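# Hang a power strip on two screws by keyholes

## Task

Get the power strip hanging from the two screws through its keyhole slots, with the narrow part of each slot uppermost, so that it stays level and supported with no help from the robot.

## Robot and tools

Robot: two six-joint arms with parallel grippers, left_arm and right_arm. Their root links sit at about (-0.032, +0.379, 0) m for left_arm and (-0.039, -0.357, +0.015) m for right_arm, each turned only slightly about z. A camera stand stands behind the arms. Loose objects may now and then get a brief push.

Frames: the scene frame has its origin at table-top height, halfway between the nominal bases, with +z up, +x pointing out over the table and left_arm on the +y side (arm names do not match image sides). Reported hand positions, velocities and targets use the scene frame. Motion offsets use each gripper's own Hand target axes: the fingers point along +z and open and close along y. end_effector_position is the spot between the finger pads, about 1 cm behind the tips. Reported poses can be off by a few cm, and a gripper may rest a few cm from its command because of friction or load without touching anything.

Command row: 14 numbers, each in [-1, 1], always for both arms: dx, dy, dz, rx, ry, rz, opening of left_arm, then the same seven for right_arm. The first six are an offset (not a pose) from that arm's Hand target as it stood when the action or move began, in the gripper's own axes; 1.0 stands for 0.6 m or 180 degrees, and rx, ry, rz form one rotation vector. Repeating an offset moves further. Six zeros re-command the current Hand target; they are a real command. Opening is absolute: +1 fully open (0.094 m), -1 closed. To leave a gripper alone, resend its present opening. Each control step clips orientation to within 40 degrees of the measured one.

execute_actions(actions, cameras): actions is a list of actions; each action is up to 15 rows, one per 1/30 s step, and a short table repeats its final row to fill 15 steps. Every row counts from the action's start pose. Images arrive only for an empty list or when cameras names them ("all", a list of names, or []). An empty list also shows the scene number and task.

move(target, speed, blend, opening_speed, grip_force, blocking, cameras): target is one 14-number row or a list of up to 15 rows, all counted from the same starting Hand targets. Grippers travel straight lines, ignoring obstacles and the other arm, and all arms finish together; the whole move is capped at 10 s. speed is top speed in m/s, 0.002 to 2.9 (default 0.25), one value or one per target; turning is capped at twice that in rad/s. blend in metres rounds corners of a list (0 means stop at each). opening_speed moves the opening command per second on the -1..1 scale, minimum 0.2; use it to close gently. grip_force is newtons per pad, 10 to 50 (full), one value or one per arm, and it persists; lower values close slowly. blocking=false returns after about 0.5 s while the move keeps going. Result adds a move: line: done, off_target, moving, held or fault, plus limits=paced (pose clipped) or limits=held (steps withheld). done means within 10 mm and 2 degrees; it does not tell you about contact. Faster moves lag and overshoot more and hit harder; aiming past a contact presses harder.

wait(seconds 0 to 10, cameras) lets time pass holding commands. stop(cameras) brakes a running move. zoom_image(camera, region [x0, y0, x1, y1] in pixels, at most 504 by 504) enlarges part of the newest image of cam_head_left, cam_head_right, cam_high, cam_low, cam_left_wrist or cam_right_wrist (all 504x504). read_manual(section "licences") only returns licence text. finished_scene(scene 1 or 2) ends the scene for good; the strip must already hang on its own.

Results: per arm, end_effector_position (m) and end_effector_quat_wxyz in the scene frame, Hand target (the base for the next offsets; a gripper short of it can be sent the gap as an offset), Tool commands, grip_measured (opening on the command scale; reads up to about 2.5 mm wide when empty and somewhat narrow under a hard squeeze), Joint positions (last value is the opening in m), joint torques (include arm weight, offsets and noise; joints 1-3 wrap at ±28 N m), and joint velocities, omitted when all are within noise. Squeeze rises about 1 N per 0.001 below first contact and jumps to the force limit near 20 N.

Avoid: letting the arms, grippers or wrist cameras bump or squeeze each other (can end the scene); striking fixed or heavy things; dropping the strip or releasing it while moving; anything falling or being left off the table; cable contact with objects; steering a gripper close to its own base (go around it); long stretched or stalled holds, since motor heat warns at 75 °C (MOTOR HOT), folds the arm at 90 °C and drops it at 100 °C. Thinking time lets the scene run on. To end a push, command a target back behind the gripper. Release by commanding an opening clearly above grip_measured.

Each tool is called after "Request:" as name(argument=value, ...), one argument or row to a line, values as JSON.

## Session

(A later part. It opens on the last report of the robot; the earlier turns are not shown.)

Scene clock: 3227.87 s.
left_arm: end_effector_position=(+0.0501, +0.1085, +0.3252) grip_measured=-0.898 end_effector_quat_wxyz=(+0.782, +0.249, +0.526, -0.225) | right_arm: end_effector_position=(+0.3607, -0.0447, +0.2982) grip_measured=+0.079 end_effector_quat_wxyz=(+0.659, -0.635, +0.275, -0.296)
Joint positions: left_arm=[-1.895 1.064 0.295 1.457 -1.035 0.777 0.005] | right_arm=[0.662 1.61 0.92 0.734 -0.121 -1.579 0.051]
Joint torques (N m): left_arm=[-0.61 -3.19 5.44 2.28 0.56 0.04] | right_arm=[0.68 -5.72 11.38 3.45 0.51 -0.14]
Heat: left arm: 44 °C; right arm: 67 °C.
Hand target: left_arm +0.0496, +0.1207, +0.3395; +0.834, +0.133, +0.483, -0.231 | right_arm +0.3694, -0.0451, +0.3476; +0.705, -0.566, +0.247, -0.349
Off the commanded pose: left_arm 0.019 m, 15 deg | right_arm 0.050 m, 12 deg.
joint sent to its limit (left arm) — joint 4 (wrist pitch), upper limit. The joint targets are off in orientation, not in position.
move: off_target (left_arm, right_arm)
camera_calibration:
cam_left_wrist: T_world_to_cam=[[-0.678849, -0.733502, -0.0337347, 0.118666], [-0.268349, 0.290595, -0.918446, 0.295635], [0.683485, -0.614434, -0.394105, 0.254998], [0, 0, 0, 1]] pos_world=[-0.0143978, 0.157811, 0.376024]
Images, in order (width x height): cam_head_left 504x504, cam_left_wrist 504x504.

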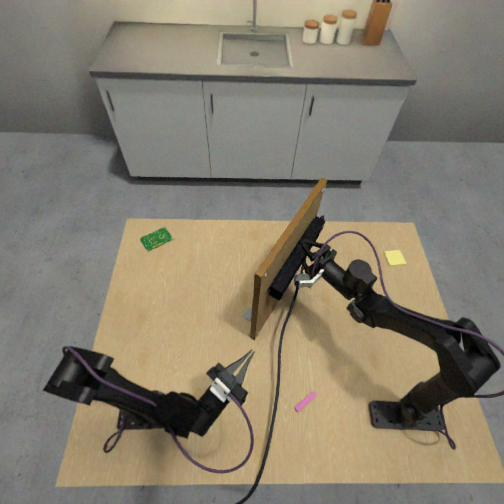

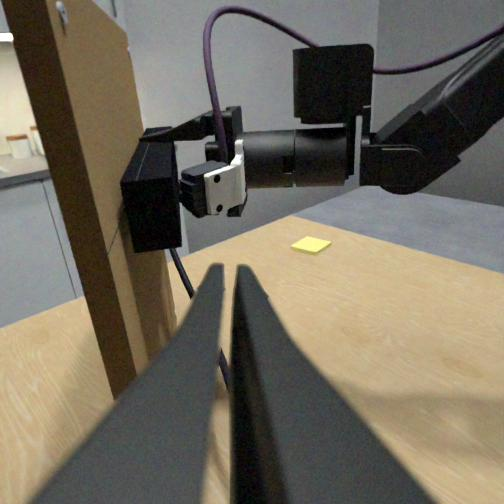

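Request:
execute_actions(
  actions=[
    [[0,0,0,0,0,0,-0.9,0.008,0.009,0,0,0,0,-0.6],[0,0,0,0,0,0,-0.9,0.012,0.013,0,0,0,0,-0.6],[0,0,0,0,0,0,-0.9,0.012,0.01,0,0,0,0,-0.6],[0,0,0,0,0,0,-0.9,0.008,0.002,0,0,0,0,-0.6],[0,0,0,0,0,0,-0.9,0.0,-0.004,0,0,0,0,-0.6],[0,0,0,0,0,0,-0.9,-0.008,-0.004,0,0,0,0,-0.6],[0,0,0,0,0,0,-0.9,-0.012,0.002,0,0,0,0,-0.6],[0,0,0,0,0,0,-0.9,-0.012,0.011,0,0,0,0,-0.6],[0,0,0,0,0,0,-0.9,-0.008,0.018,0,0,0,0,-0.6],[0,0,0,0,0,0,-0.9,0,0.02,0,0,0,0,-0.6],[0,0,0,0,0,0,-0.9,0.008,0.016,0,0,0,0,-0.6],[0,0,0,0,0,0,-0.9,0.008,0.008,0,0,0,0,-0.6],[0,0,0,0,0,0,-0.9,0.0,0.004,0,0,0,0,-0.6],[0,0,0,0,0,0,-0.9,-0.004,0.007,0,0,0,0,-0.6],[0,0,0,0,0,0,-0.9,0,0.014,0,0,0,0,-0.6]],
  ],
)

Request:
execute_actions(
  actions=[
    [[0,0,0,0,0,0,-0.9,0.008,0.009,0,0,0,0,-0.6],[0,0,0,0,0,0,-0.9,0.012,0.013,0,0,0,0,-0.6],[0,0,0,0,0,0,-0.9,0.012,0.01,0,0,0,0,-0.6],[0,0,0,0,0,0,-0.9,0.008,0.002,0,0,0,0,-0.6],[0,0,0,0,0,0,-0.9,0.0,-0.004,0,0,0,0,-0.6],[0,0,0,0,0,0,-0.9,-0.008,-0.004,0,0,0,0,-0.6],[0,0,0,0,0,0,-0.9,-0.012,0.002,0,0,0,0,-0.6],[0,0,0,0,0,0,-0.9,-0.012,0.011,0,0,0,0,-0.6],[0,0,0,0,0,0,-0.9,-0.008,0.018,0,0,0,0,-0.6],[0,0,0,0,0,0,-0.9,0,0.02,0,0,0,0,-0.6],[0,0,0,0,0,0,-0.9,0.008,0.016,0,0,0,0,-0.6],[0,0,0,0,0,0,-0.9,0.008,0.008,0,0,0,0,-0.6],[0,0,0,0,0,0,-0.9,0.0,0.004,0,0,0,0,-0.6],[0,0,0,0,0,0,-0.9,-0.004,0.007,0,0,0,0,-0.6],[0,0,0,0,0,0,-0.9,0,0.014,0,0,0,0,-0.6]],
  ],
)

Request:
execute_actions(
  actions=[
    [[0,0,0,0,0,0,-0.9,0.008,0.009,0,0,0,0,-0.6],[0,0,0,0,0,0,-0.9,0.012,0.013,0,0,0,0,-0.6],[0,0,0,0,0,0,-0.9,0.012,0.01,0,0,0,0,-0.6],[0,0,0,0,0,0,-0.9,0.008,0.002,0,0,0,0,-0.6],[0,0,0,0,0,0,-0.9,0.0,-0.004,0,0,0,0,-0.6],[0,0,0,0,0,0,-0.9,-0.008,-0.004,0,0,0,0,-0.6],[0,0,0,0,0,0,-0.9,-0.012,0.002,0,0,0,0,-0.6],[0,0,0,0,0,0,-0.9,-0.012,0.011,0,0,0,0,-0.6],[0,0,0,0,0,0,-0.9,-0.008,0.018,0,0,0,0,-0.6],[0,0,0,0,0,0,-0.9,0,0.02,0,0,0,0,-0.6],[0,0,0,0,0,0,-0.9,0.008,0.016,0,0,0,0,-0.6],[0,0,0,0,0,0,-0.9,0.008,0.008,0,0,0,0,-0.6],[0,0,0,0,0,0,-0.9,0.0,0.004,0,0,0,0,-0.6],[0,0,0,0,0,0,-0.9,-0.004,0.007,0,0,0,0,-0.6],[0,0,0,0,0,0,-0.9,0,0.014,0,0,0,0,-0.6]],
  ],
  cameras=["cam_head_left","cam_left_wrist"],
)

Request:
zoom_image(
  camera="cam_head_left",
  region=[260, 200, 360, 300],
)

Request:
zoom_image(
  camera="cam_left_wrist",
  region=[80, 130, 240, 290],
)

Scene clock: 3262.20 s.
left_arm: end_effector_position=(+0.0501, +0.1085, +0.3252) grip_measured=-0.898 end_effector_quat_wxyz=(+0.782, +0.249, +0.526, -0.225) | right_arm: end_effector_position=(+0.3612, -0.0449, +0.2976) grip_measured=+0.079 end_effector_quat_wxyz=(+0.664, -0.626, +0.277, -0.301)
Joint positions: left_arm=[-1.895 1.064 0.295 1.457 -1.035 0.777 0.005] | right_arm=[0.667 1.621 0.907 0.776 -0.105 -1.573 0.051]
Joint torques (N m): left_arm=[-0.5 -3.17 5.45 2.32 0.55 0.04] | right_arm=[0.23 -4.57 11.66 3.37 0.35 -0.22]
Heat: left arm: 44 °C; right arm: 70 °C.
Hand target: left_arm +0.0496, +0.1207, +0.3395; +0.834, +0.133, +0.483, -0.231 | right_arm +0.3711, -0.0440, +0.3394; +0.705, -0.566, +0.247, -0.349
Off the commanded pose: left_arm 0.019 m, 15 deg | right_arm 0.043 m, 11 deg.
joint sent to its limit (left arm) — joint 4 (wrist pitch), upper limit. The joint targets are off in orientation, not in position.

Scene clock: 3262.93 s.
left_arm: end_effector_position=(+0.0501, +0.1085, +0.3252) grip_measured=-0.898 end_effector_quat_wxyz=(+0.782, +0.249, +0.526, -0.225) | right_arm: end_effector_position=(+0.3636, -0.0459, +0.2966) grip_measured=+0.079 end_effector_quat_wxyz=(+0.672, -0.616, +0.276, -0.305)
Joint positions: left_arm=[-1.895 1.064 0.295 1.457 -1.035 0.777 0.005] | right_arm=[0.663 1.642 0.896 0.836 -0.104 -1.567 0.051]
Joint torques (N m): left_arm=[-0.5 -2.97 5.6 2.33 0.56 0.03] | right_arm=[0.55 -4.16 12 3.14 0.34 -0.27]
Heat: left arm: 44 °C; right arm: 70 °C.
Hand target: left_arm +0.0496, +0.1207, +0.3395; +0.834, +0.133, +0.483, -0.231 | right_arm +0.3728, -0.0430, +0.3313; +0.705, -0.566, +0.247, -0.349
Off the commanded pose: left_arm 0.019 m, 15 deg | right_arm 0.036 m, 9 deg.
joint sent to its limit (left arm) — joint 4 (wrist pitch), upper limit. The joint targets are off in orientation, not in position.

Scene clock: 3263.63 s.
left_arm: end_effector_position=(+0.0501, +0.1085, +0.3252) grip_measured=-0.898 end_effector_quat_wxyz=(+0.782, +0.249, +0.526, -0.225) | right_arm: end_effector_position=(+0.3652, -0.0472, +0.2955) grip_measured=+0.079 end_effector_quat_wxyz=(+0.680, -0.607, +0.273, -0.308)
Joint positions: left_arm=[-1.895 1.064 0.295 1.457 -1.035 0.777 0.005] | right_arm=[0.657 1.663 0.884 0.895 -0.108 -1.561 0.051]
Joint torques (N m): left_arm=[-0.5 -3.18 5.49 2.31 0.57 0.06] | right_arm=[0.99 -3.54 12.48 2.92 0.37 -0.32]
Heat: left arm: 44 °C; right arm: 70 °C.
Hand target: left_arm +0.0496, +0.1207, +0.3395; +0.834, +0.133, +0.483, -0.231 | right_arm +0.3747, -0.0421, +0.3230; +0.705, -0.566, +0.247, -0.349
Off the commanded pose: left_arm 0.019 m, 15 deg | right_arm 0.030 m, 8 deg.
joint sent to its limit (left arm) — joint 4 (wrist pitch), upper limit. The joint targets are off in orientation, not in position.
camera_calibration:
cam_left_wrist: T_world_to_cam=[[-0.678849, -0.733502, -0.0337347, 0.118666], [-0.268349, 0.290595, -0.918446, 0.295635], [0.683485, -0.614434, -0.394105, 0.254998], [0, 0, 0, 1]] pos_world=[-0.0143978, 0.157811, 0.376024]
Images, in order (width x height): cam_head_left 504x504, cam_left_wrist 504x504.

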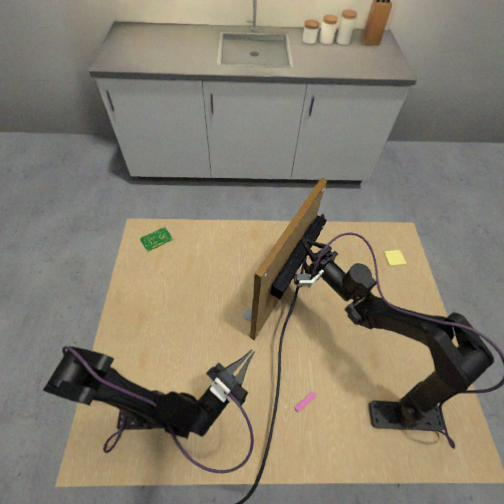

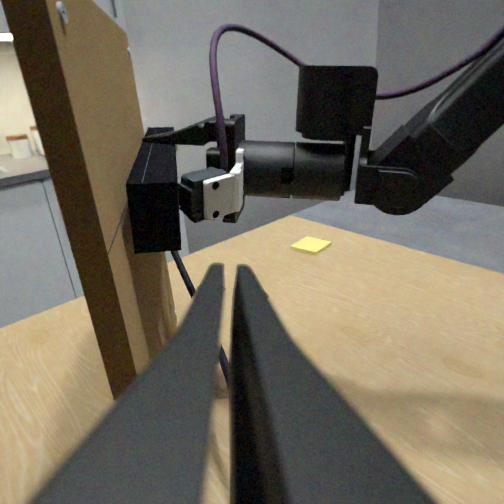

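Scaled by 5.040 from the camera's 504x504 image, which has a finer 720x720 frame.

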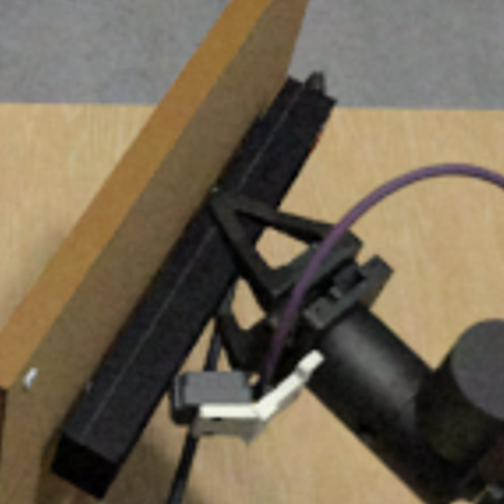

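Scaled by 3.150 from the camera's 504x504 image, which has a finer 720x720 frame.

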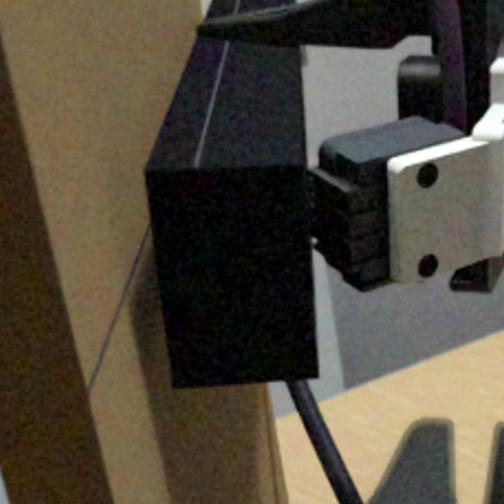

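Request:
move(
  target=[0,0,0,0,0,0,-0.9,-0.003,0.006,-0.012,-0.03,0,0.0,-0.6],
  speed=0.04,
)

Request:
execute_actions(
  actions=[
    [[0,0,0,0,0,0,-0.9,0.008,0.009,0,0,0,0,-0.6],[0,0,0,0,0,0,-0.9,0.012,0.013,0,0,0,0,-0.6],[0,0,0,0,0,0,-0.9,0.012,0.01,0,0,0,0,-0.6],[0,0,0,0,0,0,-0.9,0.008,0.002,0,0,0,0,-0.6],[0,0,0,0,0,0,-0.9,0.0,-0.004,0,0,0,0,-0.6],[0,0,0,0,0,0,-0.9,-0.008,-0.004,0,0,0,0,-0.6],[0,0,0,0,0,0,-0.9,-0.012,0.002,0,0,0,0,-0.6],[0,0,0,0,0,0,-0.9,-0.012,0.011,0,0,0,0,-0.6],[0,0,0,0,0,0,-0.9,-0.008,0.018,0,0,0,0,-0.6],[0,0,0,0,0,0,-0.9,0,0.02,0,0,0,0,-0.6],[0,0,0,0,0,0,-0.9,0.008,0.016,0,0,0,0,-0.6],[0,0,0,0,0,0,-0.9,0.008,0.008,0,0,0,0,-0.6],[0,0,0,0,0,0,-0.9,0.0,0.004,0,0,0,0,-0.6],[0,0,0,0,0,0,-0.9,-0.004,0.007,0,0,0,0,-0.6],[0,0,0,0,0,0,-0.9,0,0.01,0,0,0,0,-0.6]],
  ],
)

Request:
execute_actions(
  actions=[
    [[0,0,0,0,0,0,-0.9,0.008,0.009,0,0,0,0,-0.6],[0,0,0,0,0,0,-0.9,0.012,0.013,0,0,0,0,-0.6],[0,0,0,0,0,0,-0.9,0.012,0.01,0,0,0,0,-0.6],[0,0,0,0,0,0,-0.9,0.008,0.002,0,0,0,0,-0.6],[0,0,0,0,0,0,-0.9,0.0,-0.004,0,0,0,0,-0.6],[0,0,0,0,0,0,-0.9,-0.008,-0.004,0,0,0,0,-0.6],[0,0,0,0,0,0,-0.9,-0.012,0.002,0,0,0,0,-0.6],[0,0,0,0,0,0,-0.9,-0.012,0.011,0,0,0,0,-0.6],[0,0,0,0,0,0,-0.9,-0.008,0.018,0,0,0,0,-0.6],[0,0,0,0,0,0,-0.9,0,0.02,0,0,0,0,-0.6],[0,0,0,0,0,0,-0.9,0.008,0.016,0,0,0,0,-0.6],[0,0,0,0,0,0,-0.9,0.008,0.008,0,0,0,0,-0.6],[0,0,0,0,0,0,-0.9,0.0,0.004,0,0,0,0,-0.6],[0,0,0,0,0,0,-0.9,-0.004,0.007,0,0,0,0,-0.6],[0,0,0,0,0,0,-0.9,0,0.01,0,0,0,0,-0.6]],
  ],
)

Scene clock: 3288.93 s.
left_arm: end_effector_position=(+0.0501, +0.1085, +0.3252) grip_measured=-0.898 end_effector_quat_wxyz=(+0.782, +0.249, +0.526, -0.225) | right_arm: end_effector_position=(+0.3651, -0.0477, +0.2910) grip_measured=+0.079 end_effector_quat_wxyz=(+0.673, -0.613, +0.278, -0.306)
Joint positions: left_arm=[-1.895 1.064 0.295 1.457 -1.035 0.777 0.005] | right_arm=[0.659 1.656 0.882 0.868 -0.103 -1.562 0.051]
Joint torques (N m): left_arm=[-0.44 -3.12 5.37 2.36 0.57 0.05] | right_arm=[1.35 -8.16 13.05 1.75 0.4 -0.38]
Heat: left arm: 45 °C; right arm: 69 °C.
Hand target: left_arm +0.0496, +0.1207, +0.3395; +0.834, +0.133, +0.483, -0.231 | right_arm +0.3690, -0.0449, +0.3179; +0.677, -0.598, +0.264, -0.337
Off the commanded pose: left_arm 0.019 m, 15 deg | right_arm 0.027 m, 4 deg.
joint sent to its limit (left arm) — joint 4 (wrist pitch), upper limit. The joint targets are off in orientation, not in position.
move: off_target (left_arm, right_arm)

Scene clock: 3289.63 s.
left_arm: end_effector_position=(+0.0501, +0.1085, +0.3252) grip_measured=-0.898 end_effector_quat_wxyz=(+0.782, +0.249, +0.526, -0.225) | right_arm: end_effector_position=(+0.3650, -0.0477, +0.2908) grip_measured=+0.079 end_effector_quat_wxyz=(+0.672, -0.614, +0.279, -0.306)
Joint positions: left_arm=[-1.895 1.064 0.295 1.457 -1.035 0.777 0.005] | right_arm=[0.659 1.655 0.882 0.865 -0.101 -1.562 0.051]
Joint torques (N m): left_arm=[-0.43 -3.25 5.34 2.35 0.57 0.04] | right_arm=[1.21 -6.8 12.21 1.98 0.37 -0.38]
Heat: left arm: 45 °C; right arm: 69 °C.
Hand target: left_arm +0.0496, +0.1207, +0.3395; +0.834, +0.133, +0.483, -0.231 | right_arm +0.3699, -0.0445, +0.3119; +0.677, -0.598, +0.264, -0.337
Off the commanded pose: left_arm 0.019 m, 15 deg | right_arm 0.022 m, 4 deg.
joint sent to its limit (left arm) — joint 4 (wrist pitch), upper limit. The joint targets are off in orientation, not in position.

Scene clock: 3290.33 s.
left_arm: end_effector_position=(+0.0501, +0.1085, +0.3252) grip_measured=-0.898 end_effector_quat_wxyz=(+0.782, +0.249, +0.526, -0.225) | right_arm: end_effector_position=(+0.3650, -0.0476, +0.2914) grip_measured=+0.079 end_effector_quat_wxyz=(+0.674, -0.613, +0.278, -0.306)
Joint positions: left_arm=[-1.895 1.064 0.295 1.457 -1.035 0.777 0.005] | right_arm=[0.659 1.656 0.882 0.87 -0.102 -1.562 0.051]
Joint torques (N m): left_arm=[-0.34 -3.12 5.33 2.29 0.56 0.09] | right_arm=[1.17 -5.61 11.4 2.15 0.37 -0.39]
Heat: left arm: 45 °C; right arm: 68 °C.
Hand target: left_arm +0.0496, +0.1207, +0.3395; +0.834, +0.133, +0.483, -0.231 | right_arm +0.3707, -0.0442, +0.3060; +0.677, -0.598, +0.264, -0.337
Off the commanded pose: left_arm 0.019 m, 15 deg | right_arm 0.016 m, 4 deg.
joint sent to its limit (left arm) — joint 4 (wrist pitch), upper limit. The joint targets are off in orientation, not in position.

Request:
move(
  target=[0,0,0,0,0,0,-0.9,-0.004,0.02,-0.012,0,0,0.0,-0.6],
  speed=0.04,
)

Request:
move(
  target=[0,0,0,0,0,0,-0.9,-0.002,0.012,-0.006,0,0,0.0,-0.6],
  speed=0.04,
)

Request:
move(
  target=[0,0,0,0,0,0,-0.9,0.0,0.0,0.012,0,0,0.0,-0.6],
  speed=0.04,
  cameras=["cam_head_left","cam_left_wrist"],
)

Request:
zoom_image(
  camera="cam_head_left",
  region=[260, 200, 360, 300],
)

Request:
zoom_image(
  camera="cam_left_wrist",
  region=[80, 130, 240, 290],
)

Scene clock: 3301.83 s.
left_arm: end_effector_position=(+0.0501, +0.1085, +0.3252) grip_measured=-0.898 end_effector_quat_wxyz=(+0.782, +0.249, +0.526, -0.225) | right_arm: end_effector_position=(+0.3642, -0.0486, +0.2914) grip_measured=+0.079 end_effector_quat_wxyz=(+0.679, -0.606, +0.277, -0.310)
Joint positions: left_arm=[-1.895 1.064 0.295 1.457 -1.035 0.777 0.005] | right_arm=[0.661 1.664 0.868 0.91 -0.094 -1.559 0.051]
Joint torques (N m): left_arm=[-0.35 -3.25 5.42 2.32 0.52 -0.02] | right_arm=[1.39 -5.35 8.1 2.27 0.33 -0.42]
Heat: left arm: 45 °C; right arm: 64 °C.
Hand target: left_arm +0.0496, +0.1207, +0.3395; +0.834, +0.133, +0.483, -0.231 | right_arm +0.3653, -0.0461, +0.2927; +0.677, -0.599, +0.264, -0.337
Off the commanded pose: left_arm 0.019 m, 15 deg | right_arm 0.003 m, 4 deg.
joint sent to its limit (left arm) — joint 4 (wrist pitch), upper limit. The joint targets are off in orientation, not in position.
move: off_target (left_arm, right_arm)

Scene clock: 3302.73 s.
left_arm: end_effector_position=(+0.0501, +0.1085, +0.3252) grip_measured=-0.898 end_effector_quat_wxyz=(+0.782, +0.249, +0.526, -0.225) | right_arm: end_effector_position=(+0.3629, -0.0502, +0.2904) grip_measured=+0.079 end_effector_quat_wxyz=(+0.685, -0.595, +0.279, -0.315)
Joint positions: left_arm=[-1.895 1.064 0.295 1.457 -1.035 0.777 0.005] | right_arm=[0.666 1.674 0.848 0.963 -0.077 -1.552 0.051]
Joint torques (N m): left_arm=[-0.72 -3.04 5.45 2.33 0.55 0.07] | right_arm=[1.09 -5.41 7.49 2.1 0.17 -0.5]
Heat: left arm: 45 °C; right arm: 64 °C.
Hand target: left_arm +0.0496, +0.1207, +0.3395; +0.834, +0.133, +0.483, -0.231 | right_arm +0.3629, -0.0471, +0.2852; +0.677, -0.599, +0.264, -0.337
Off the commanded pose: left_arm 0.019 m, 15 deg | right_arm 0.006 m, 3 deg.
joint sent to its limit (left arm) — joint 4 (wrist pitch), upper limit. The joint targets are off in orientation, not in position.
move: off_target (left_arm, right_arm)

Scene clock: 3303.47 s.
left_arm: end_effector_position=(+0.0501, +0.1085, +0.3252) grip_measured=-0.898 end_effector_quat_wxyz=(+0.782, +0.249, +0.526, -0.225) | right_arm: end_effector_position=(+0.3634, -0.0491, +0.2896) grip_measured=+0.079 end_effector_quat_wxyz=(+0.688, -0.592, +0.278, -0.313)
Joint positions: left_arm=[-1.895 1.064 0.295 1.457 -1.035 0.777 0.005] | right_arm=[0.666 1.685 0.848 0.982 -0.08 -1.547 0.051]
Joint torques (N m): left_arm=[-0.39 -3.22 5.35 2.27 0.51 0.06] | right_arm=[1.21 -4.46 10.24 1.88 0.21 -0.54]
Heat: left arm: 45 °C; right arm: 64 °C.
Hand target: left_arm +0.0496, +0.1207, +0.3395; +0.834, +0.133, +0.483, -0.231 | right_arm +0.3684, -0.0425, +0.2862; +0.677, -0.599, +0.263, -0.337
Off the commanded pose: left_arm 0.019 m, 15 deg | right_arm 0.009 m, 4 deg.
joint sent to its limit (left arm) — joint 4 (wrist pitch), upper limit. The joint targets are off in orientation, not in position.
move: off_target (left_arm, right_arm)
camera_calibration:
cam_left_wrist: T_world_to_cam=[[-0.678849, -0.733502, -0.0337347, 0.118666], [-0.268349, 0.290595, -0.918446, 0.295635], [0.683485, -0.614434, -0.394105, 0.254998], [0, 0, 0, 1]] pos_world=[-0.0143978, 0.157811, 0.376024]
Images, in order (width x height): cam_head_left 504x504, cam_left_wrist 504x504.

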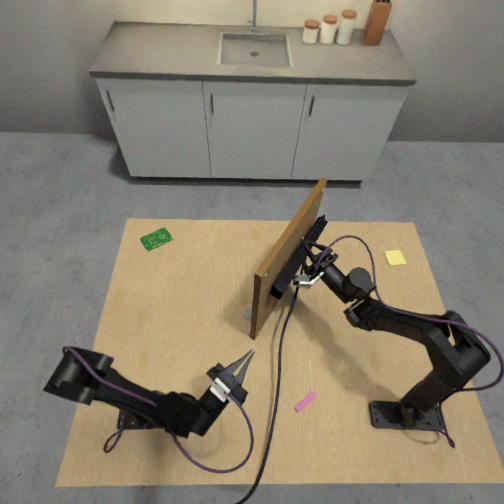

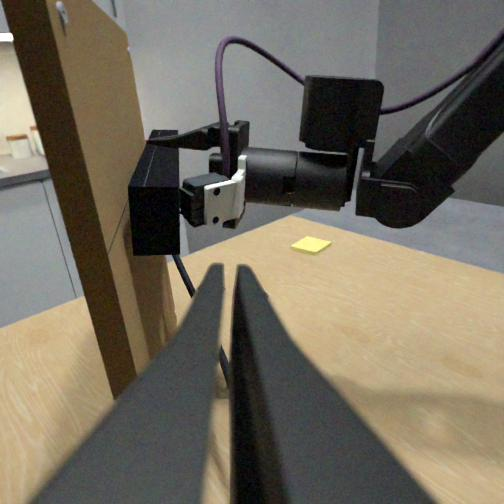

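Scaled by 5.040 from the camera's 504x504 image, which has a finer 720x720 frame.

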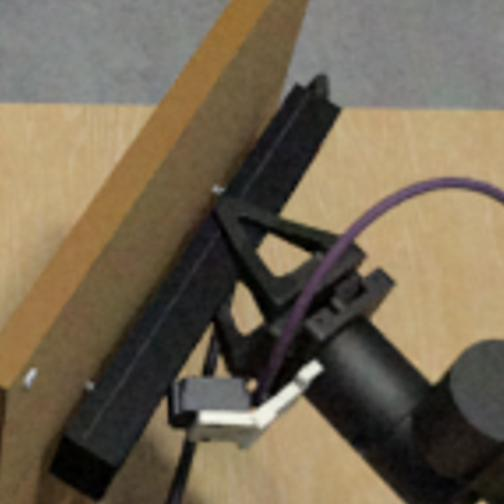

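Scaled by 3.150 from the camera's 504x504 image, which has a finer 720x720 frame.

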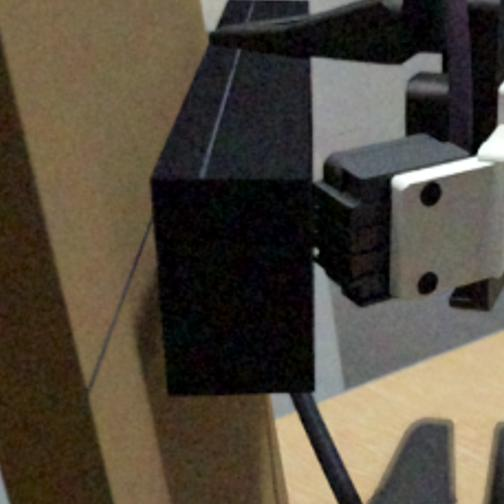

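Request:
move(
  target=[0,0,0,0,0,0,-0.9,-0.003,0.014,-0.006,-0.045,0,0.0,-0.6],
  speed=0.04,
  cameras=["cam_head_left","cam_left_wrist"],
)

Request:
zoom_image(
  camera="cam_left_wrist",
  region=[80, 130, 240, 290],
)

Scene clock: 3318.73 s.
left_arm: end_effector_position=(+0.0501, +0.1085, +0.3252) grip_measured=-0.898 end_effector_quat_wxyz=(+0.782, +0.249, +0.526, -0.225) | right_arm: end_effector_position=(+0.3587, -0.0460, +0.2204) grip_measured=+0.079 end_effector_quat_wxyz=(-0.588, +0.691, -0.311, +0.281)
Joint positions: left_arm=[-1.895 1.064 0.295 1.457 -1.035 0.777 0.005] | right_arm=[0.684 1.669 0.85 0.668 -0.059 -1.602 0.051]
Joint torques (N m): left_arm=[-0.43 -3.26 5.37 2.33 0.59 -0.01] | right_arm=[0.21 -10.66 12.29 2.57 0.15 -0.06]
Heat: left arm: 45 °C; right arm: 61 °C.
Hand target: left_arm +0.0496, +0.1207, +0.3395; +0.834, +0.133, +0.483, -0.231 | right_arm +0.3657, -0.0430, +0.2774; -0.633, +0.645, -0.287, +0.318
Off the commanded pose: left_arm 0.019 m, 15 deg | right_arm 0.057 m, 9 deg.
joint sent to its limit (left arm) — joint 4 (wrist pitch), upper limit. The joint targets are off in orientation, not in position.
move: off_target (left_arm, right_arm)
camera_calibration:
cam_left_wrist: T_world_to_cam=[[-0.678849, -0.733502, -0.0337347, 0.118666], [-0.268349, 0.290595, -0.918446, 0.295635], [0.683485, -0.614434, -0.394105, 0.254998], [0, 0, 0, 1]] pos_world=[-0.0143978, 0.157811, 0.376024]
Images, in order (width x height): cam_head_left 504x504, cam_left_wrist 504x504.

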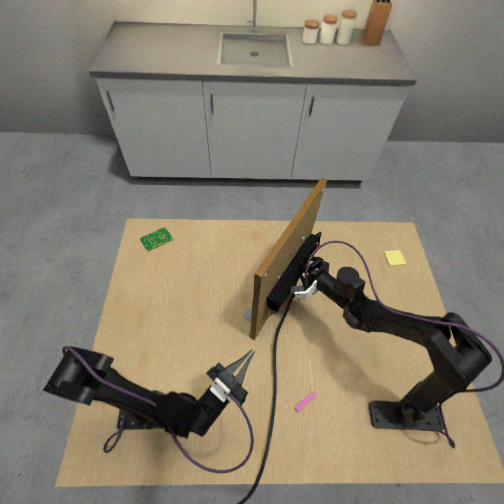

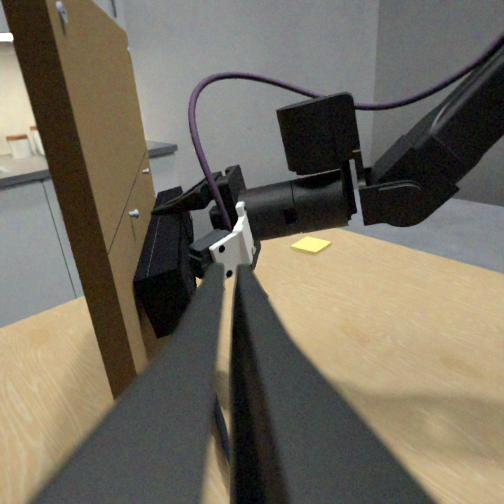

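Scaled by 3.150 from the camera's 504x504 image, which has a finer 720x720 frame.

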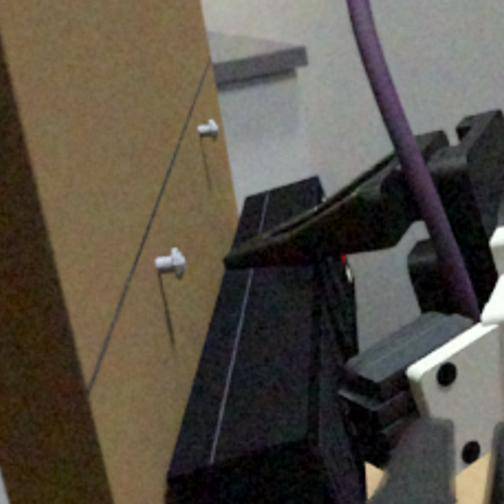

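Request:
move(
  target=[
    [0,0,0,0,0,0,-0.9,0.01,0.0,-0.022,0.02,0,0.0,-0.6],
    [0,0,0,0,0,0,-0.9,0.01,-0.082,-0.019,0.04,0,0.0,-0.6],
  ],
  speed=0.05,
  cameras=["cam_head_left","cam_left_wrist"],
)

Request:
zoom_image(
  camera="cam_head_left",
  region=[260, 200, 360, 300],
)

Request:
zoom_image(
  camera="cam_left_wrist",
  region=[80, 130, 240, 290],
)

Scene clock: 3341.37 s.
left_arm: end_effector_position=(+0.0501, +0.1085, +0.3252) grip_measured=-0.898 end_effector_quat_wxyz=(+0.782, +0.249, +0.526, -0.225) | right_arm: end_effector_position=(+0.3534, -0.0525, +0.2521) grip_measured=+0.079 end_effector_quat_wxyz=(+0.617, -0.666, +0.299, -0.295)
Joint positions: left_arm=[-1.895 1.064 0.295 1.457 -1.035 0.777 0.005] | right_arm=[0.677 1.607 0.832 0.71 -0.068 -1.6 0.051]
Joint torques (N m): left_arm=[-0.39 -3.23 5.34 2.31 0.62 0.08] | right_arm=[-0.65 -11.48 13.98 2.67 0.01 -0.08]
Heat: left arm: 45 °C; right arm: 62 °C.
Hand target: left_arm +0.0496, +0.1207, +0.3395; +0.834, +0.133, +0.483, -0.231 | right_arm +0.3590, -0.0532, +0.3268; +0.673, -0.604, +0.266, -0.335
Off the commanded pose: left_arm 0.019 m, 15 deg | right_arm 0.075 m, 11 deg.
joint sent to its limit (left arm) — joint 4 (wrist pitch), upper limit. The joint targets are off in orientation, not in position.
move: off_target (left_arm, right_arm)
camera_calibration:
cam_left_wrist: T_world_to_cam=[[-0.678849, -0.733502, -0.0337347, 0.118666], [-0.268349, 0.290595, -0.918446, 0.295635], [0.683485, -0.614434, -0.394105, 0.254998], [0, 0, 0, 1]] pos_world=[-0.0143978, 0.157811, 0.376024]
Images, in order (width x height): cam_head_left 504x504, cam_left_wrist 504x504.

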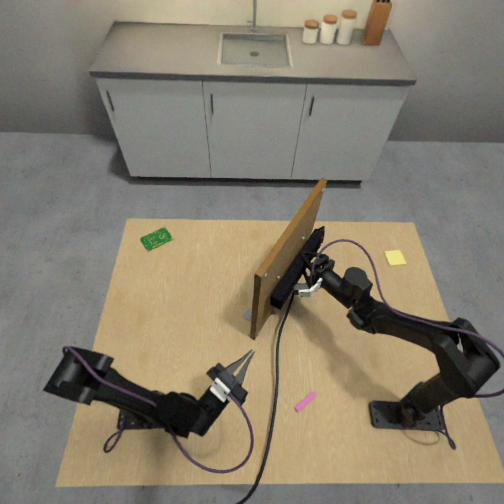

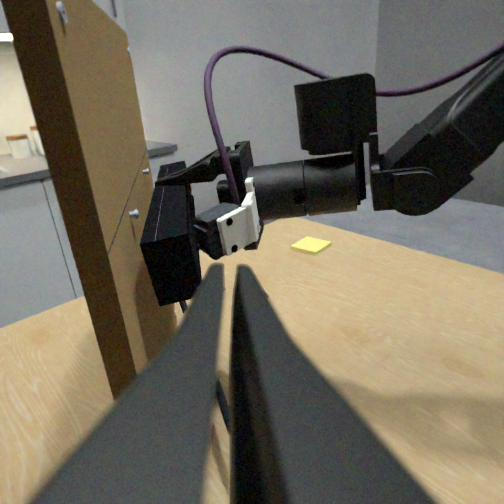

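Scaled by 5.040 from the camera's 504x504 image, which has a finer 720x720 frame.

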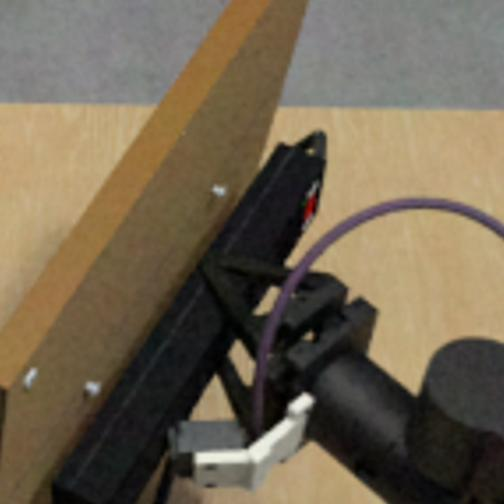

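Scaled by 3.150 from the camera's 504x504 image, which has a finer 720x720 frame.

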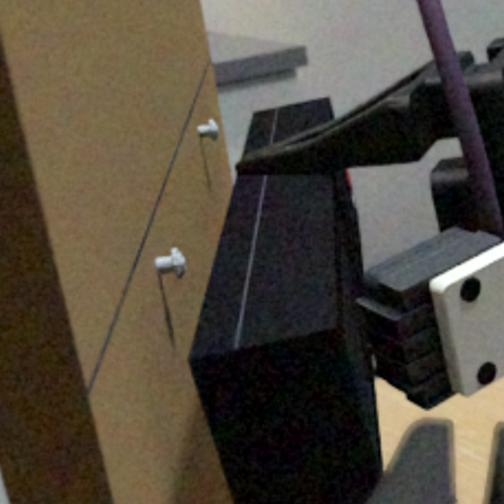

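Request:
move(
  target=[0,0,0,0,0,0,-0.9,0.0,-0.035,-0.006,0.022,0,0.0,-0.6],
  speed=0.04,
  cameras=["cam_head_left","cam_left_wrist"],
)

Request:
zoom_image(
  camera="cam_head_left",
  region=[260, 200, 360, 300],
)

Request:
zoom_image(
  camera="cam_left_wrist",
  region=[80, 130, 240, 290],
)

Scene clock: 3348.83 s.
left_arm: end_effector_position=(+0.0501, +0.1085, +0.3252) grip_measured=-0.898 end_effector_quat_wxyz=(+0.782, +0.249, +0.526, -0.225) | right_arm: end_effector_position=(+0.3517, -0.0535, +0.2633) grip_measured=+0.079 end_effector_quat_wxyz=(+0.627, -0.656, +0.295, -0.299)
Joint positions: left_arm=[-1.895 1.064 0.295 1.457 -1.035 0.777 0.005] | right_arm=[0.677 1.59 0.832 0.723 -0.069 -1.595 0.051]
Joint torques (N m): left_arm=[-0.61 -3.17 5.53 2.34 0.54 0.02] | right_arm=[-0.58 -11.97 13.05 3.04 0.02 -0.11]
Heat: left arm: 45 °C; right arm: 62 °C.
Hand target: left_arm +0.0496, +0.1207, +0.3395; +0.834, +0.133, +0.483, -0.231 | right_arm +0.3536, -0.0565, +0.3471; +0.693, -0.580, +0.254, -0.344
Off the commanded pose: left_arm 0.019 m, 15 deg | right_arm 0.084 m, 13 deg.
joint sent to its limit (left arm) — joint 4 (wrist pitch), upper limit. The joint targets are off in orientation, not in position.
move: off_target (left_arm, right_arm)
camera_calibration:
cam_left_wrist: T_world_to_cam=[[-0.678849, -0.733502, -0.0337347, 0.118666], [-0.268349, 0.290595, -0.918446, 0.295635], [0.683485, -0.614434, -0.394105, 0.254998], [0, 0, 0, 1]] pos_world=[-0.0143978, 0.157811, 0.376024]
Images, in order (width x height): cam_head_left 504x504, cam_left_wrist 504x504.

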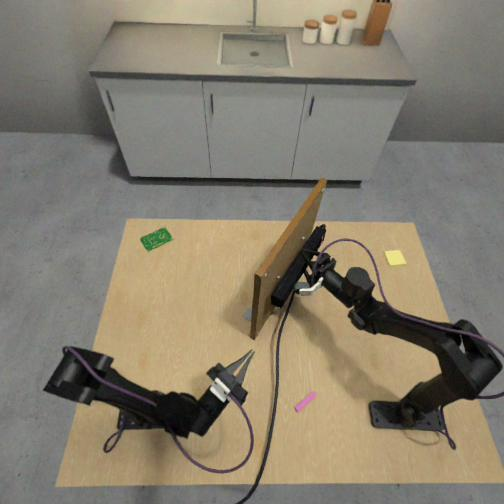

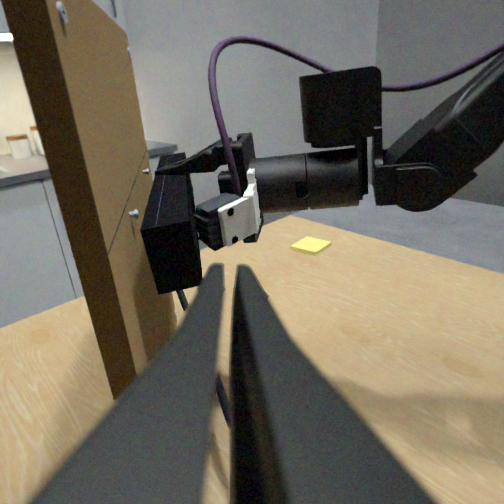

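Scaled by 5.040 from the camera's 504x504 image, which has a finer 720x720 frame.

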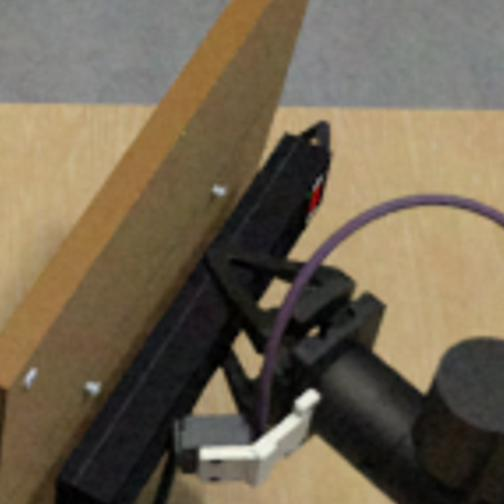

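Scaled by 3.150 from the camera's 504x504 image, which has a finer 720x720 frame.

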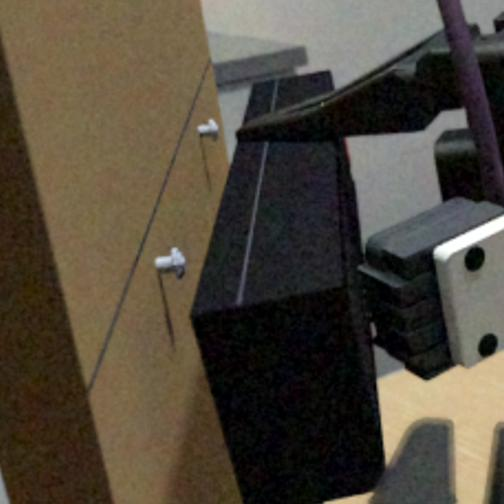

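Request:
move(
  target=[0,0,0,0,0,0,-0.9,0.003,-0.024,-0.002,0.012,0,0.0,-0.6],
  speed=0.04,
  cameras=["cam_head_left","cam_left_wrist"],
)

Request:
zoom_image(
  camera="cam_head_left",
  region=[260, 200, 360, 300],
)

Request:
zoom_image(
  camera="cam_left_wrist",
  region=[80, 130, 240, 290],
)

Scene clock: 3356.07 s.
left_arm: end_effector_position=(+0.0501, +0.1085, +0.3252) grip_measured=-0.898 end_effector_quat_wxyz=(+0.782, +0.249, +0.526, -0.225) | right_arm: end_effector_position=(+0.3484, -0.0547, +0.2789) grip_measured=+0.079 end_effector_quat_wxyz=(+0.641, -0.644, +0.288, -0.303)
Joint positions: left_arm=[-1.895 1.064 0.295 1.457 -1.035 0.777 0.005] | right_arm=[0.677 1.566 0.832 0.739 -0.074 -1.592 0.051]
Joint torques (N m): left_arm=[-0.38 -3.11 5.27 2.31 0.56 0.05] | right_arm=[-1.07 -11.04 13.55 3.05 0 -0.07]
Heat: left arm: 45 °C; right arm: 66 °C.
Hand target: left_arm +0.0496, +0.1207, +0.3395; +0.834, +0.133, +0.483, -0.231 | right_arm +0.3512, -0.0599, +0.3611; +0.704, -0.567, +0.248, -0.349
Off the commanded pose: left_arm 0.019 m, 15 deg | right_arm 0.082 m, 13 deg.
joint sent to its limit (left arm) — joint 4 (wrist pitch), upper limit. The joint targets are off in orientation, not in position.
move: off_target (left_arm, right_arm)
camera_calibration:
cam_left_wrist: T_world_to_cam=[[-0.678849, -0.733502, -0.0337347, 0.118666], [-0.268349, 0.290595, -0.918446, 0.295635], [0.683485, -0.614434, -0.394105, 0.254998], [0, 0, 0, 1]] pos_world=[-0.0143978, 0.157811, 0.376024]
Images, in order (width x height): cam_head_left 504x504, cam_left_wrist 504x504.

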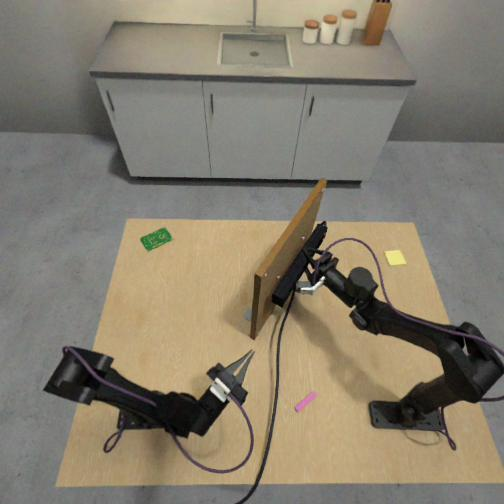

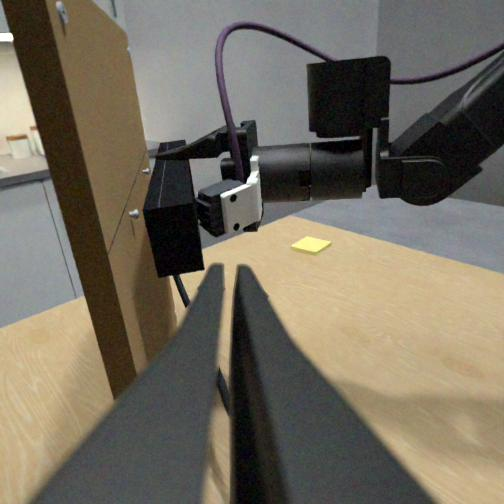

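Scaled by 5.040 from the camera's 504x504 image, which has a finer 720x720 frame.

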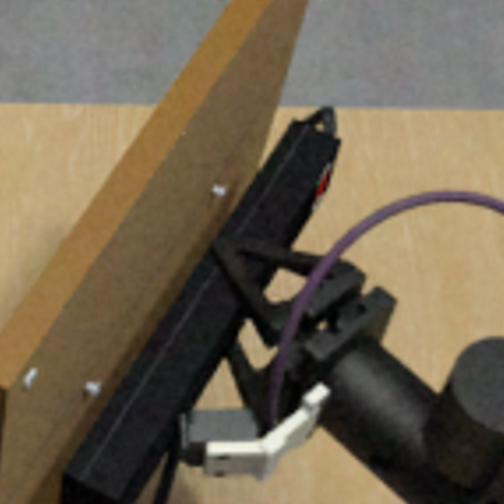

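Scaled by 3.150 from the camera's 504x504 image, which has a finer 720x720 frame.

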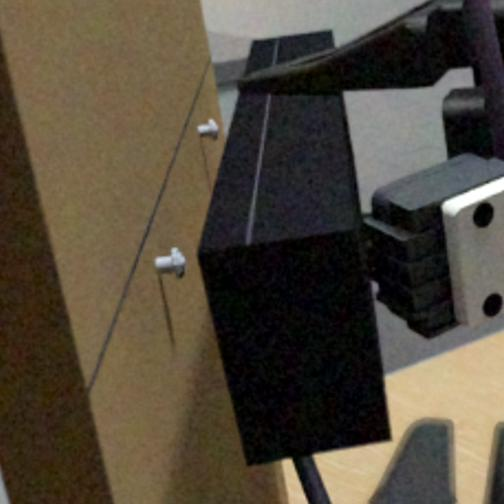

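Request:
move(
  target=[0,0,0,0,0,0,-0.9,0.009,0.002,0.025,0,0,0.0,-0.6],
  speed=0.03,
  cameras=["cam_head_left","cam_left_wrist"],
)

Request:
zoom_image(
  camera="cam_head_left",
  region=[260, 200, 360, 300],
)

Request:
zoom_image(
  camera="cam_left_wrist",
  region=[80, 130, 240, 290],
)

Scene clock: 3375.83 s.
left_arm: end_effector_position=(+0.0501, +0.1085, +0.3252) grip_measured=-0.898 end_effector_quat_wxyz=(+0.782, +0.249, +0.526, -0.225) | right_arm: end_effector_position=(+0.3554, -0.0522, +0.3061) grip_measured=+0.079 end_effector_quat_wxyz=(+0.660, -0.625, +0.279, -0.309)
Joint positions: left_arm=[-1.895 1.064 0.295 1.457 -1.035 0.777 0.005] | right_arm=[0.667 1.571 0.893 0.742 -0.089 -1.584 0.051]
Joint torques (N m): left_arm=[-0.47 -3.18 5.55 2.33 0.58 0.02] | right_arm=[-1.48 -6.63 14.64 2.86 0.02 -0.12]
Heat: left arm: 45 °C; right arm: 70 °C.
Hand target: left_arm +0.0496, +0.1207, +0.3395; +0.834, +0.133, +0.483, -0.231 | right_arm +0.3660, -0.0545, +0.3635; +0.704, -0.567, +0.248, -0.349
Off the commanded pose: left_arm 0.019 m, 15 deg | right_arm 0.059 m, 10 deg.
joint sent to its limit (left arm) — joint 4 (wrist pitch), upper limit. The joint targets are off in orientation, not in position.
move: off_target (left_arm, right_arm)
camera_calibration:
cam_left_wrist: T_world_to_cam=[[-0.678849, -0.733502, -0.0337347, 0.118666], [-0.268349, 0.290595, -0.918446, 0.295635], [0.683485, -0.614434, -0.394105, 0.254998], [0, 0, 0, 1]] pos_world=[-0.0143978, 0.157811, 0.376024]
Images, in order (width x height): cam_head_left 504x504, cam_left_wrist 504x504.

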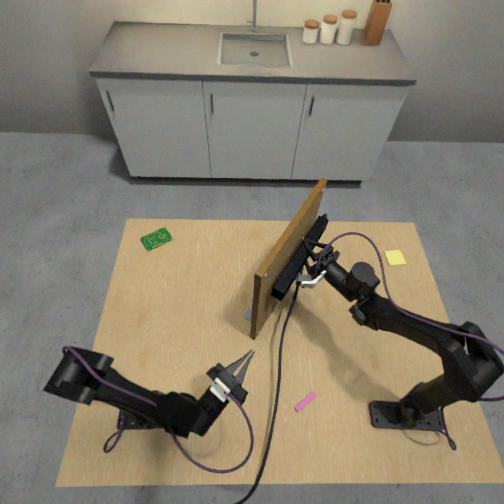

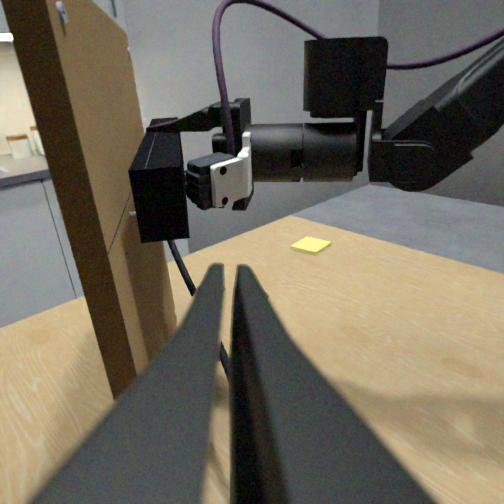

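Scaled by 5.040 from the camera's 504x504 image, which has a finer 720x720 frame.

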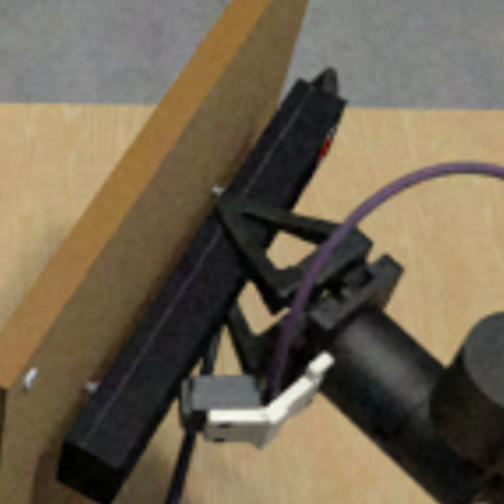

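Scaled by 3.150 from the camera's 504x504 image, which has a finer 720x720 frame.

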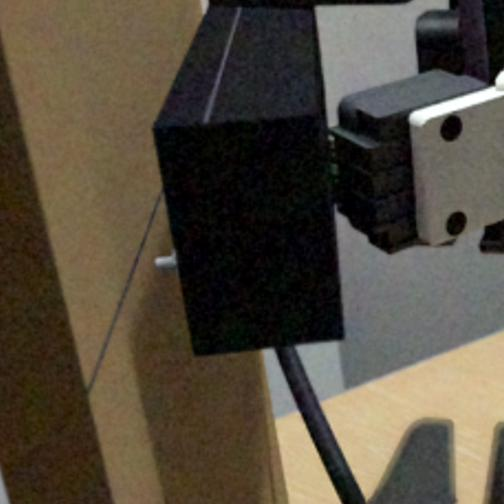

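Request:
move(
  target=[0,0,0,0,0,0,-0.9,0.004,0,-0.05,0,0,0.0,-0.6],
  speed=0.05,
)

Request:
move(
  target=[0,0,0,0,0,0,-0.9,0.002,0.0,0.03,0,0,0.0,-0.6],
  speed=0.05,
)

Request:
move(
  target=[0,0,0,0,0,0,-0.9,0.0,0.015,0.01,0,0,0.0,-0.6],
  speed=0.05,
)

Scene clock: 3391.90 s.
left_arm: end_effector_position=(+0.0501, +0.1085, +0.3252) grip_measured=-0.898 end_effector_quat_wxyz=(+0.782, +0.249, +0.526, -0.225) | right_arm: end_effector_position=(+0.3502, -0.0616, +0.2981) grip_measured=+0.079 end_effector_quat_wxyz=(+0.657, -0.629, +0.280, -0.307)
Joint positions: left_arm=[-1.895 1.064 0.295 1.457 -1.035 0.777 0.005] | right_arm=[0.652 1.543 0.842 0.753 -0.106 -1.584 0.051]
Joint torques (N m): left_arm=[-0.42 -3.14 5.48 2.29 0.52 0.03] | right_arm=[-1.42 -11.15 8.9 3.04 0.06 -0.09]
Heat: left arm: 45 °C; right arm: 72 °C.
Hand target: left_arm +0.0496, +0.1207, +0.3395; +0.834, +0.133, +0.483, -0.231 | right_arm +0.3453, -0.0751, +0.3566; +0.704, -0.567, +0.248, -0.349
Off the commanded pose: left_arm 0.019 m, 15 deg | right_arm 0.060 m, 11 deg.
joint sent to its limit (left arm) — joint 4 (wrist pitch), upper limit. The joint targets are off in orientation, not in position.
move: off_target (left_arm, right_arm)

Scene clock: 3392.60 s.
left_arm: end_effector_position=(+0.0501, +0.1085, +0.3252) grip_measured=-0.898 end_effector_quat_wxyz=(+0.782, +0.249, +0.526, -0.225) | right_arm: end_effector_position=(+0.3502, -0.0616, +0.2981) grip_measured=+0.079 end_effector_quat_wxyz=(+0.657, -0.629, +0.280, -0.307)
Joint positions: left_arm=[-1.895 1.064 0.295 1.457 -1.035 0.777 0.005] | right_arm=[0.652 1.543 0.842 0.753 -0.106 -1.584 0.051]
Joint torques (N m): left_arm=[-0.46 -3.15 5.31 2.35 0.53 0.04] | right_arm=[-1.36 -7.25 14.5 2.88 0.05 -0.09]
Heat: left arm: 45 °C; right arm: 71 °C.
Hand target: left_arm +0.0496, +0.1207, +0.3395; +0.834, +0.133, +0.483, -0.231 | right_arm +0.3594, -0.0648, +0.3609; +0.704, -0.567, +0.248, -0.349
Off the commanded pose: left_arm 0.019 m, 15 deg | right_arm 0.064 m, 11 deg.
joint sent to its limit (left arm) — joint 4 (wrist pitch), upper limit. The joint targets are off in orientation, not in position.
move: off_target (left_arm, right_arm)

Scene clock: 3393.47 s.
left_arm: end_effector_position=(+0.0501, +0.1085, +0.3252) grip_measured=-0.898 end_effector_quat_wxyz=(+0.782, +0.249, +0.526, -0.225) | right_arm: end_effector_position=(+0.3548, -0.0584, +0.2964) grip_measured=+0.079 end_effector_quat_wxyz=(+0.659, -0.627, +0.279, -0.308)
Joint positions: left_arm=[-1.895 1.064 0.295 1.457 -1.035 0.777 0.005] | right_arm=[0.652 1.571 0.855 0.775 -0.106 -1.584 0.051]
Joint torques (N m): left_arm=[-0.4 -3.17 5.38 2.32 0.52 0.04] | right_arm=[-1.26 -6.34 14.31 2.95 0.06 -0.09]
Heat: left arm: 45 °C; right arm: 71 °C.
Hand target: left_arm +0.0496, +0.1207, +0.3395; +0.834, +0.133, +0.483, -0.231 | right_arm +0.3657, -0.0600, +0.3536; +0.704, -0.567, +0.248, -0.349
Off the commanded pose: left_arm 0.019 m, 15 deg | right_arm 0.058 m, 10 deg.
joint sent to its limit (left arm) — joint 4 (wrist pitch), upper limit. The joint targets are off in orientation, not in position.
move: off_target (left_arm, right_arm)

Request:
move(
  target=[0,0,0,0,0,0,-0.9,-0.003,0.0237,0.0,-0.015,0,0.0,-0.6],
  speed=0.04,
  cameras=["cam_head_left","cam_left_wrist"],
)

Request:
zoom_image(
  camera="cam_head_left",
  region=[260, 200, 360, 300],
)

Request:
zoom_image(
  camera="cam_left_wrist",
  region=[80, 130, 240, 290],
)

Scene clock: 3405.00 s.
left_arm: end_effector_position=(+0.0501, +0.1085, +0.3252) grip_measured=-0.898 end_effector_quat_wxyz=(+0.782, +0.249, +0.526, -0.225) | right_arm: end_effector_position=(+0.3572, -0.0567, +0.2921) grip_measured=+0.079 end_effector_quat_wxyz=(+0.656, -0.630, +0.280, -0.307)
Joint positions: left_arm=[-1.895 1.064 0.295 1.457 -1.035 0.777 0.005] | right_arm=[0.652 1.586 0.861 0.775 -0.106 -1.585 0.051]
Joint torques (N m): left_arm=[-0.43 -3.03 5.44 2.34 0.56 0.07] | right_arm=[-0.77 -6.5 14.22 2.62 0.12 -0.12]
Heat: left arm: 45 °C; right arm: 68 °C.
Hand target: left_arm +0.0496, +0.1207, +0.3395; +0.834, +0.133, +0.483, -0.231 | right_arm +0.3675, -0.0570, +0.3398; +0.690, -0.583, +0.256, -0.343
Off the commanded pose: left_arm 0.019 m, 15 deg | right_arm 0.049 m, 8 deg.
joint sent to its limit (left arm) — joint 4 (wrist pitch), upper limit. The joint targets are off in orientation, not in position.
move: off_target (left_arm, right_arm)
camera_calibration:
cam_left_wrist: T_world_to_cam=[[-0.678849, -0.733502, -0.0337347, 0.118666], [-0.268349, 0.290595, -0.918446, 0.295635], [0.683485, -0.614434, -0.394105, 0.254998], [0, 0, 0, 1]] pos_world=[-0.0143978, 0.157811, 0.376024]
Images, in order (width x height): cam_head_left 504x504, cam_left_wrist 504x504.

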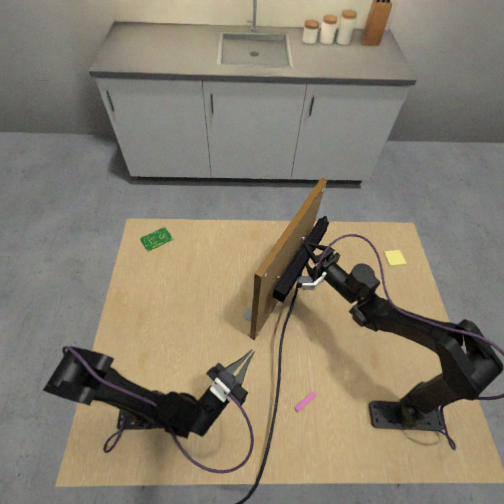

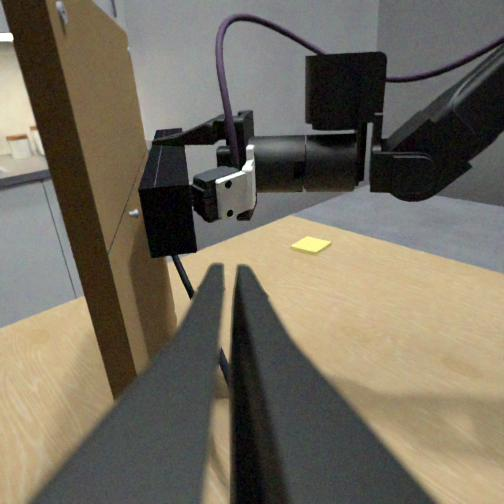

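Scaled by 5.040 from the camera's 504x504 image, which has a finer 720x720 frame.

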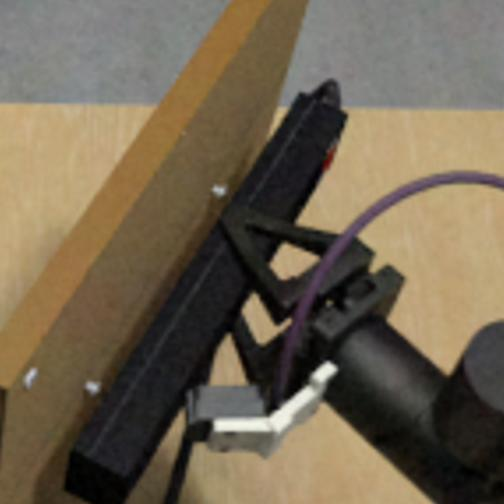

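Scaled by 3.150 from the camera's 504x504 image, which has a finer 720x720 frame.

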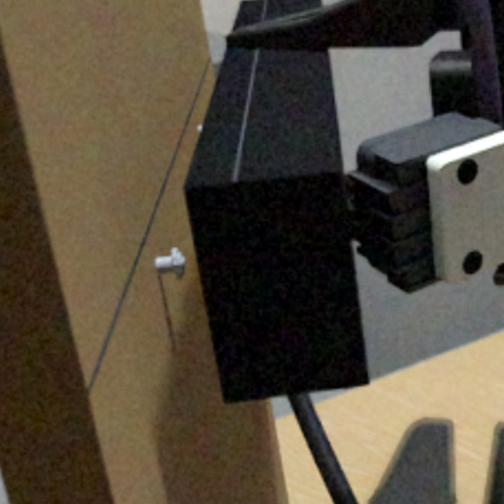

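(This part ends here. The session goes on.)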